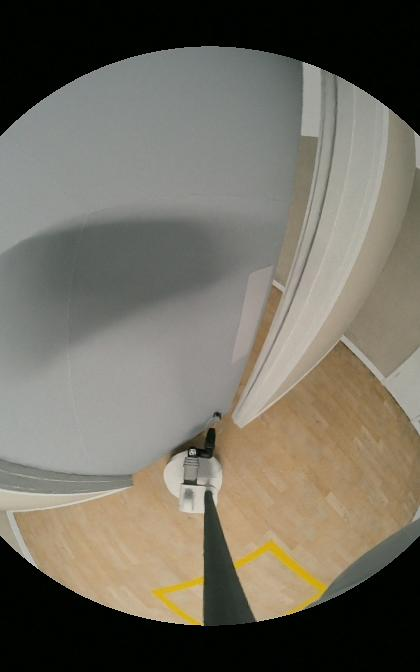

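Request:
{"name": "move", "arguments": {
  "r1": {"base":{"translate_m":-0.3}},
  "blocking": false
}}

Request:
{"name": "wait", "arguments": {
  "seconds": 4
}}

Request:
{"name": "move", "arguments": {
  "r1": {"base":{"rotate_rad":0.81},"joints":{"wrist_yaw_rad":0}},
  "blocking": false
}}

Request:
{"name": "wait", "arguments": {
  "seconds": 3
}}

Request:
{"name": "move", "arguments": {
  "r1": {"base":{"translate_m":-0.1,"strafe_m":-0.36}},
  "blocking": false
}}

Request:
{"name": "wait", "arguments": {
  "seconds": 4,
  "cameras": ["r1_head_right_camera"]
}}

Scene clock: 406.30 s.
move: r1 moving
r1.base_odometry: x=-0.298 y=+1.673 heading=+2.557
r1.turned_by_wheels: -0.001
r1.turned_by_imu: -0.002
r1.base_tilt: forward=-1.5 right=+1.2
r1.lidar_m: 0.29 0.25 0.25 0.33 0.49 2.35 2.86 2.65 2.71 2.55 1.02 0.49
r1.base_status: translate_m moving
r1.joint_positions: lift_m=+0.200 arm_m=+0.000 wrist_yaw_rad=-0.039 wrist_pitch_rad=+0.001 wrist_roll_rad=+0.000 gripper_m=-0.010
r1.joint_status: not commanded
r1.measured_speeds: translate_m=-0.119 strafe_m=+0.000 rotate_rad=+0.007 lift_m=+0.000 arm_m=+0.000 wrist_yaw_rad=+0.037 wrist_pitch_rad=+0.000 wrist_roll_rad=+0.000
r1.motor_effort: lift_m=+14(14) arm_m=+4(4) wheel_0=-13(20) wheel_1=-8(8) wheel_2=-1(13)
r1.servo_current: wrist_yaw_rad=312(332) wrist_pitch_rad=39(46) wrist_roll_rad=46(52) gripper_m=46(46)
r1.hand_pose: x=+0.4557 y=-0.0985 z=+0.3783 quat_wxyz=(+1.000, +0.000, +0.001, -0.019) (m; r1's base frame)
r1.wrist_depth_mm: 147 168 201 248 310 324 277 / 144 168 201 247 320 319 279 / 144 168 200 247 319 322 281 / 153 168 199 247 319 324 283 / 144 171 199 245 315 325 283 / 143 167 188 199 185 327 279 / 146 163 165 180 303 320 286
r2: as last shown
r2.lidar_m: 0.37 0.42 2.39 2.21 2.26 2.59 2.40 2.46 2.68 2.51 2.57 0.40
r2.motor_effort: lift_m=+17(17) arm_m=-4(4) wheel_0=-3(3) wheel_1=-3(4) wheel_2=+6(6)
r2.servo_current: wrist_yaw_rad=46(59) wrist_pitch_rad=46(46) wrist_roll_rad=52(59) gripper_m=98(104)
r2.wrist_depth_mm: - - - 154 212 1661 1138 / - - - 157 216 798 - / - - 504 160 220 809 - / - 477 455 163 224 831 - / - - 512 166 229 831 - / - - 186 170 178 - - / - - - - 236 1708 -
pictures: none

Scene clock: 408.30 s.
earlier move: r1 done
r1.base_odometry: x=-0.074 y=+1.525 heading=+2.558
r1.turned_by_wheels: +0.001
r1.turned_by_imu: +0.001
r1.base_tilt: forward=-1.6 right=+1.2
r1.lidar_m: 0.45 0.42 0.44 0.47 1.12 2.21 2.63 2.43 2.47 2.73 2.28 0.72
r1.base_status: done
r1.joint_positions: lift_m=+0.200 arm_m=+0.000 wrist_yaw_rad=-0.003 wrist_pitch_rad=+0.001 wrist_roll_rad=+0.000 gripper_m=-0.010
r1.joint_status: not commanded
r1.measured_speeds: all 0
r1.motor_effort: lift_m=+14(14) arm_m=+4(4) wheel_0=-4(20) wheel_1=-2(8) wheel_2=+0(13)
r1.servo_current: wrist_yaw_rad=46(332) wrist_pitch_rad=39(46) wrist_roll_rad=46(65) gripper_m=46(52)
r1.hand_pose: x=+0.4590 y=-0.0882 z=+0.3783 quat_wxyz=(+1.000, +0.000, +0.001, -0.001) (m; r1's base frame)
r1.wrist_depth_mm: 271 303 347 404 484 517 - / 272 304 345 404 480 512 - / 272 303 345 402 477 508 - / 273 303 345 402 480 512 - / 272 303 345 402 477 517 - / 272 301 324 194 477 517 - / 272 290 180 185 153 492 -
r2.base_odometry: x=-0.272 y=-1.013 heading=-2.198
r2.turned_by_wheels: +0.000
r2.turned_by_imu: +0.000
r2.base_tilt: forward=-0.7 right=+0.1
r2.lidar_m: 0.39 0.43 2.37 2.22 2.24 2.61 2.40 2.48 2.66 2.51 2.57 0.42
r2.base_status: not commanded
r2.joint_positions: lift_m=+0.685 arm_m=+0.000 wrist_yaw_rad=+0.003 wrist_pitch_rad=+0.004 wrist_roll_rad=+1.568 gripper_m=-0.029
r2.joint_status: not commanded
r2.measured_speeds: all 0
r2.motor_effort: lift_m=+17(17) arm_m=-4(4) wheel_0=-3(3) wheel_1=-3(4) wheel_2=+6(6)
r2.servo_current: wrist_yaw_rad=46(72) wrist_pitch_rad=39(46) wrist_roll_rad=46(65) gripper_m=104(104)
r2.hand_pose: x=+0.4595 y=-0.0867 z=+0.8621 quat_wxyz=(+0.708, +0.706, +0.002, -0.001) (m; r2's base frame)
r2.wrist_depth_mm: - - - 154 212 1618 1160 / - - - 157 216 809 - / - - 508 160 219 809 - / - 477 455 163 223 820 - / - - 517 166 228 831 - / - - 186 169 178 - - / - - - - 236 1661 -
wait: 2.00 of 4 s (r1 has come to rest)
pictures: none

Scene clock: 408.80 s.
move: r1 moving
r1.base_odometry: x=-0.074 y=+1.525 heading=+2.811
r1.turned_by_wheels: +0.252
r1.turned_by_imu: +0.253
r1.base_tilt: forward=-1.6 right=+1.3
r1.lidar_m: 0.44 0.43 0.46 0.62 2.16 2.41 2.47 2.44 2.68 2.56 0.95 0.56
r1.base_status: rotate_rad moving
r1.joint_positions: lift_m=+0.200 arm_m=+0.000 wrist_yaw_rad=-0.003 wrist_pitch_rad=+0.001 wrist_roll_rad=+0.000 gripper_m=-0.010
r1.joint_status: all done
r1.measured_speeds: translate_m=+0.000 strafe_m=+0.000 rotate_rad=+0.970 lift_m=+0.000 arm_m=+0.000 wrist_yaw_rad=+0.000 wrist_pitch_rad=+0.000 wrist_roll_rad=+0.000
r1.motor_effort: lift_m=+14(14) arm_m=+4(4) wheel_0=-9(10) wheel_1=-8(9) wheel_2=-6(7)
r1.servo_current: wrist_yaw_rad=39(59) wrist_pitch_rad=39(46) wrist_roll_rad=46(59) gripper_m=39(46)
r1.hand_pose: x=+0.4590 y=-0.0882 z=+0.3783 quat_wxyz=(+1.000, +0.000, +0.001, -0.001) (m; r1's base frame)
r1.wrist_depth_mm: 240 259 283 319 347 397 449 / 241 258 285 312 347 394 445 / 241 258 283 312 349 394 442 / 242 260 283 314 349 397 445 / 241 259 285 314 351 394 442 / 241 260 273 195 347 394 449 / 240 253 276 180 161 404 449
r2: as last shown
r2.lidar_m: 0.40 0.41 2.41 2.23 2.22 2.58 2.43 2.47 2.71 2.51 2.56 0.40
r2.servo_current: wrist_yaw_rad=46(52) wrist_pitch_rad=46(46) wrist_roll_rad=46(59) gripper_m=98(104)
r2.wrist_depth_mm: - - - 154 211 1618 1138 / - - - 157 216 798 - / - - 504 160 220 820 - / - 477 459 162 224 820 - / - - 512 166 228 854 - / - - 185 169 178 - - / - - - - 237 1661 -
pictures: none

Scene clock: 409.87 s.
earlier move: r1 done
r1.base_odometry: x=-0.074 y=+1.526 heading=-2.918
r1.turned_by_wheels: +0.555
r1.turned_by_imu: +0.556
r1.base_tilt: forward=-1.6 right=+1.3
r1.lidar_m: 0.43 0.44 0.67 2.17 2.43 2.44 2.42 2.72 2.58 0.91 0.55 0.43
r1.base_status: done
r1.joint_positions: lift_m=+0.200 arm_m=+0.000 wrist_yaw_rad=-0.023 wrist_pitch_rad=+0.001 wrist_roll_rad=+0.000 gripper_m=-0.010
r1.joint_status: all done
r1.measured_speeds: all 0
r1.on_its_own: wrist_yaw_rad is at rest, and its servo_current (150 mA) is outside its rest range (0 to 104 mA)
r1.motor_effort: lift_m=+14(14) arm_m=+4(4) wheel_0=-13(14) wheel_1=-2(9) wheel_2=-21(21)
r1.servo_current: wrist_yaw_rad=150(150) wrist_pitch_rad=39(52) wrist_roll_rad=33(65) gripper_m=46(52)
r1.hand_pose: x=+0.4572 y=-0.0940 z=+0.3783 quat_wxyz=(+1.000, +0.000, +0.001, -0.011) (m; r1's base frame)
r1.wrist_depth_mm: 236 231 227 221 216 213 211 / 236 230 227 222 219 215 211 / 236 232 227 224 219 215 211 / 237 233 229 224 220 216 212 / 239 235 229 224 220 217 213 / 240 234 230 209 190 216 213 / 241 236 156 181 221 216 214
r2.base_odometry: x=-0.272 y=-1.013 heading=-2.198
r2.turned_by_wheels: +0.000
r2.turned_by_imu: +0.000
r2.base_tilt: forward=-0.7 right=+0.0
r2.lidar_m: 0.40 0.42 2.40 2.21 2.24 2.61 2.40 2.46 2.68 2.51 2.56 0.40
r2.base_status: not commanded
r2.joint_positions: lift_m=+0.685 arm_m=+0.000 wrist_yaw_rad=+0.003 wrist_pitch_rad=+0.004 wrist_roll_rad=+1.568 gripper_m=-0.029
r2.joint_status: not commanded
r2.measured_speeds: all 0
r2.motor_effort: lift_m=+17(17) arm_m=-4(4) wheel_0=-3(3) wheel_1=-3(4) wheel_2=+6(6)
r2.servo_current: wrist_yaw_rad=46(59) wrist_pitch_rad=46(46) wrist_roll_rad=46(59) gripper_m=98(104)
r2.hand_pose: x=+0.4595 y=-0.0867 z=+0.8621 quat_wxyz=(+0.708, +0.706, +0.002, -0.001) (m; r2's base frame)
r2.wrist_depth_mm: - - - 154 211 1661 1138 / - - - 157 216 798 - / - - 508 160 220 820 - / - 473 452 163 224 820 - / - - 512 166 228 842 - / - - 185 169 178 - - / - - - - 236 1708 -
wait: 1.07 of 3 s (r1 has come to rest)
pictures: none

Scene clock: 410.37 s.
move: r1 moving
r1.base_odometry: x=-0.072 y=+1.558 heading=-2.918
r1.turned_by_wheels: -0.001
r1.turned_by_imu: -0.002
r1.base_tilt: forward=-1.6 right=+1.3
r1.lidar_m: 0.43 0.48 0.69 2.19 2.46 2.44 2.40 2.74 2.56 0.90 0.57 0.45
r1.base_status: translate_m moving; strafe_m moving
r1.joint_positions: lift_m=+0.200 arm_m=+0.000 wrist_yaw_rad=-0.023 wrist_pitch_rad=+0.001 wrist_roll_rad=+0.000 gripper_m=-0.010
r1.joint_status: not commanded
r1.measured_speeds: translate_m=-0.034 strafe_m=-0.121 rotate_rad=+0.005 lift_m=+0.000 arm_m=+0.000 wrist_yaw_rad=+0.000 wrist_pitch_rad=+0.000 wrist_roll_rad=+0.000
r1.motor_effort: lift_m=+14(14) arm_m=+8(8) wheel_0=+12(12) wheel_1=-6(11) wheel_2=-18(20)
r1.servo_current: wrist_yaw_rad=130(150) wrist_pitch_rad=39(46) wrist_roll_rad=33(59) gripper_m=39(46)
r1.hand_pose: x=+0.4568 y=-0.0939 z=+0.3783 quat_wxyz=(+1.000, +0.000, +0.001, -0.011) (m; r1's base frame)
r1.wrist_depth_mm: 242 237 231 224 220 214 211 / 243 236 231 226 220 216 212 / 243 237 233 227 220 216 212 / 244 239 232 228 221 216 213 / 247 239 234 227 223 218 213 / 247 240 208 207 185 218 214 / 248 242 234 148 223 216 215
r2: as last shown
r2.lidar_m: 0.38 0.43 2.40 2.22 2.26 2.61 2.42 2.48 2.71 2.50 2.56 0.42
r2.motor_effort: lift_m=+17(17) arm_m=-3(4) wheel_0=-2(3) wheel_1=-3(4) wheel_2=+6(6)
r2.servo_current: wrist_yaw_rad=46(52) wrist_pitch_rad=39(46) wrist_roll_rad=52(52) gripper_m=98(98)
r2.wrist_depth_mm: - - - 154 211 1661 1160 / - - - 157 216 809 - / - - 508 160 220 820 - / - 477 459 162 224 820 - / - - 517 166 229 842 - / - - 186 169 178 - - / - - - - 236 1708 -
pictures: none

Scene clock: 412.57 s.
earlier move: r1 done
r1.base_odometry: x=-0.056 y=+1.899 heading=-2.917
r1.turned_by_wheels: +0.001
r1.turned_by_imu: -0.001
r1.base_tilt: forward=-1.6 right=+1.3
r1.lidar_m: 0.45 0.54 0.76 2.53 2.83 2.38 2.39 2.67 2.19 0.98 0.52 0.48
r1.base_status: done
r1.joint_positions: lift_m=+0.200 arm_m=+0.000 wrist_yaw_rad=+0.003 wrist_pitch_rad=+0.001 wrist_roll_rad=+0.000 gripper_m=-0.010
r1.joint_status: not commanded
r1.measured_speeds: all 0
r1.motor_effort: lift_m=+14(14) arm_m=+5(8) wheel_0=+2(20) wheel_1=+0(11) wheel_2=+2(20)
r1.servo_current: wrist_yaw_rad=52(156) wrist_pitch_rad=46(52) wrist_roll_rad=39(65) gripper_m=46(52)
r1.hand_pose: x=+0.4594 y=-0.0866 z=+0.3783 quat_wxyz=(+1.000, +0.000, +0.001, +0.001) (m; r1's base frame)
r1.wrist_depth_mm: 285 273 262 250 240 231 224 / 287 273 260 251 242 231 225 / 287 276 262 251 242 233 226 / 287 277 263 252 243 234 225 / 291 277 264 252 243 234 227 / 291 278 264 195 240 235 228 / 294 278 185 251 153 231 228
r2.base_odometry: x=-0.272 y=-1.013 heading=-2.198
r2.turned_by_wheels: +0.000
r2.turned_by_imu: +0.000
r2.base_tilt: forward=-0.7 right=+0.1
r2.lidar_m: 0.40 0.42 2.40 2.21 2.25 2.61 2.40 2.46 2.70 2.51 2.55 0.42
r2.base_status: not commanded
r2.joint_positions: lift_m=+0.685 arm_m=+0.000 wrist_yaw_rad=+0.003 wrist_pitch_rad=+0.004 wrist_roll_rad=+1.568 gripper_m=-0.029
r2.joint_status: not commanded
r2.measured_speeds: all 0
r2.motor_effort: lift_m=+17(17) arm_m=-4(4) wheel_0=-3(3) wheel_1=-3(4) wheel_2=+5(6)
r2.servo_current: wrist_yaw_rad=46(59) wrist_pitch_rad=46(52) wrist_roll_rad=39(59) gripper_m=98(104)
r2.hand_pose: x=+0.4595 y=-0.0867 z=+0.8621 quat_wxyz=(+0.708, +0.706, +0.002, -0.001) (m; r2's base frame)
r2.wrist_depth_mm: - - - 154 211 1618 1138 / - - - 157 216 798 - / - - 508 160 219 809 - / - 477 462 163 224 831 - / - - 521 166 228 842 - / - - 186 169 178 - - / - - - - 236 1661 -
wait: 2.20 of 4 s (r1 has come to rest)
pictures: r1_head_right_camera
Images, in order (width x height): r1_head_right_camera 420x672.

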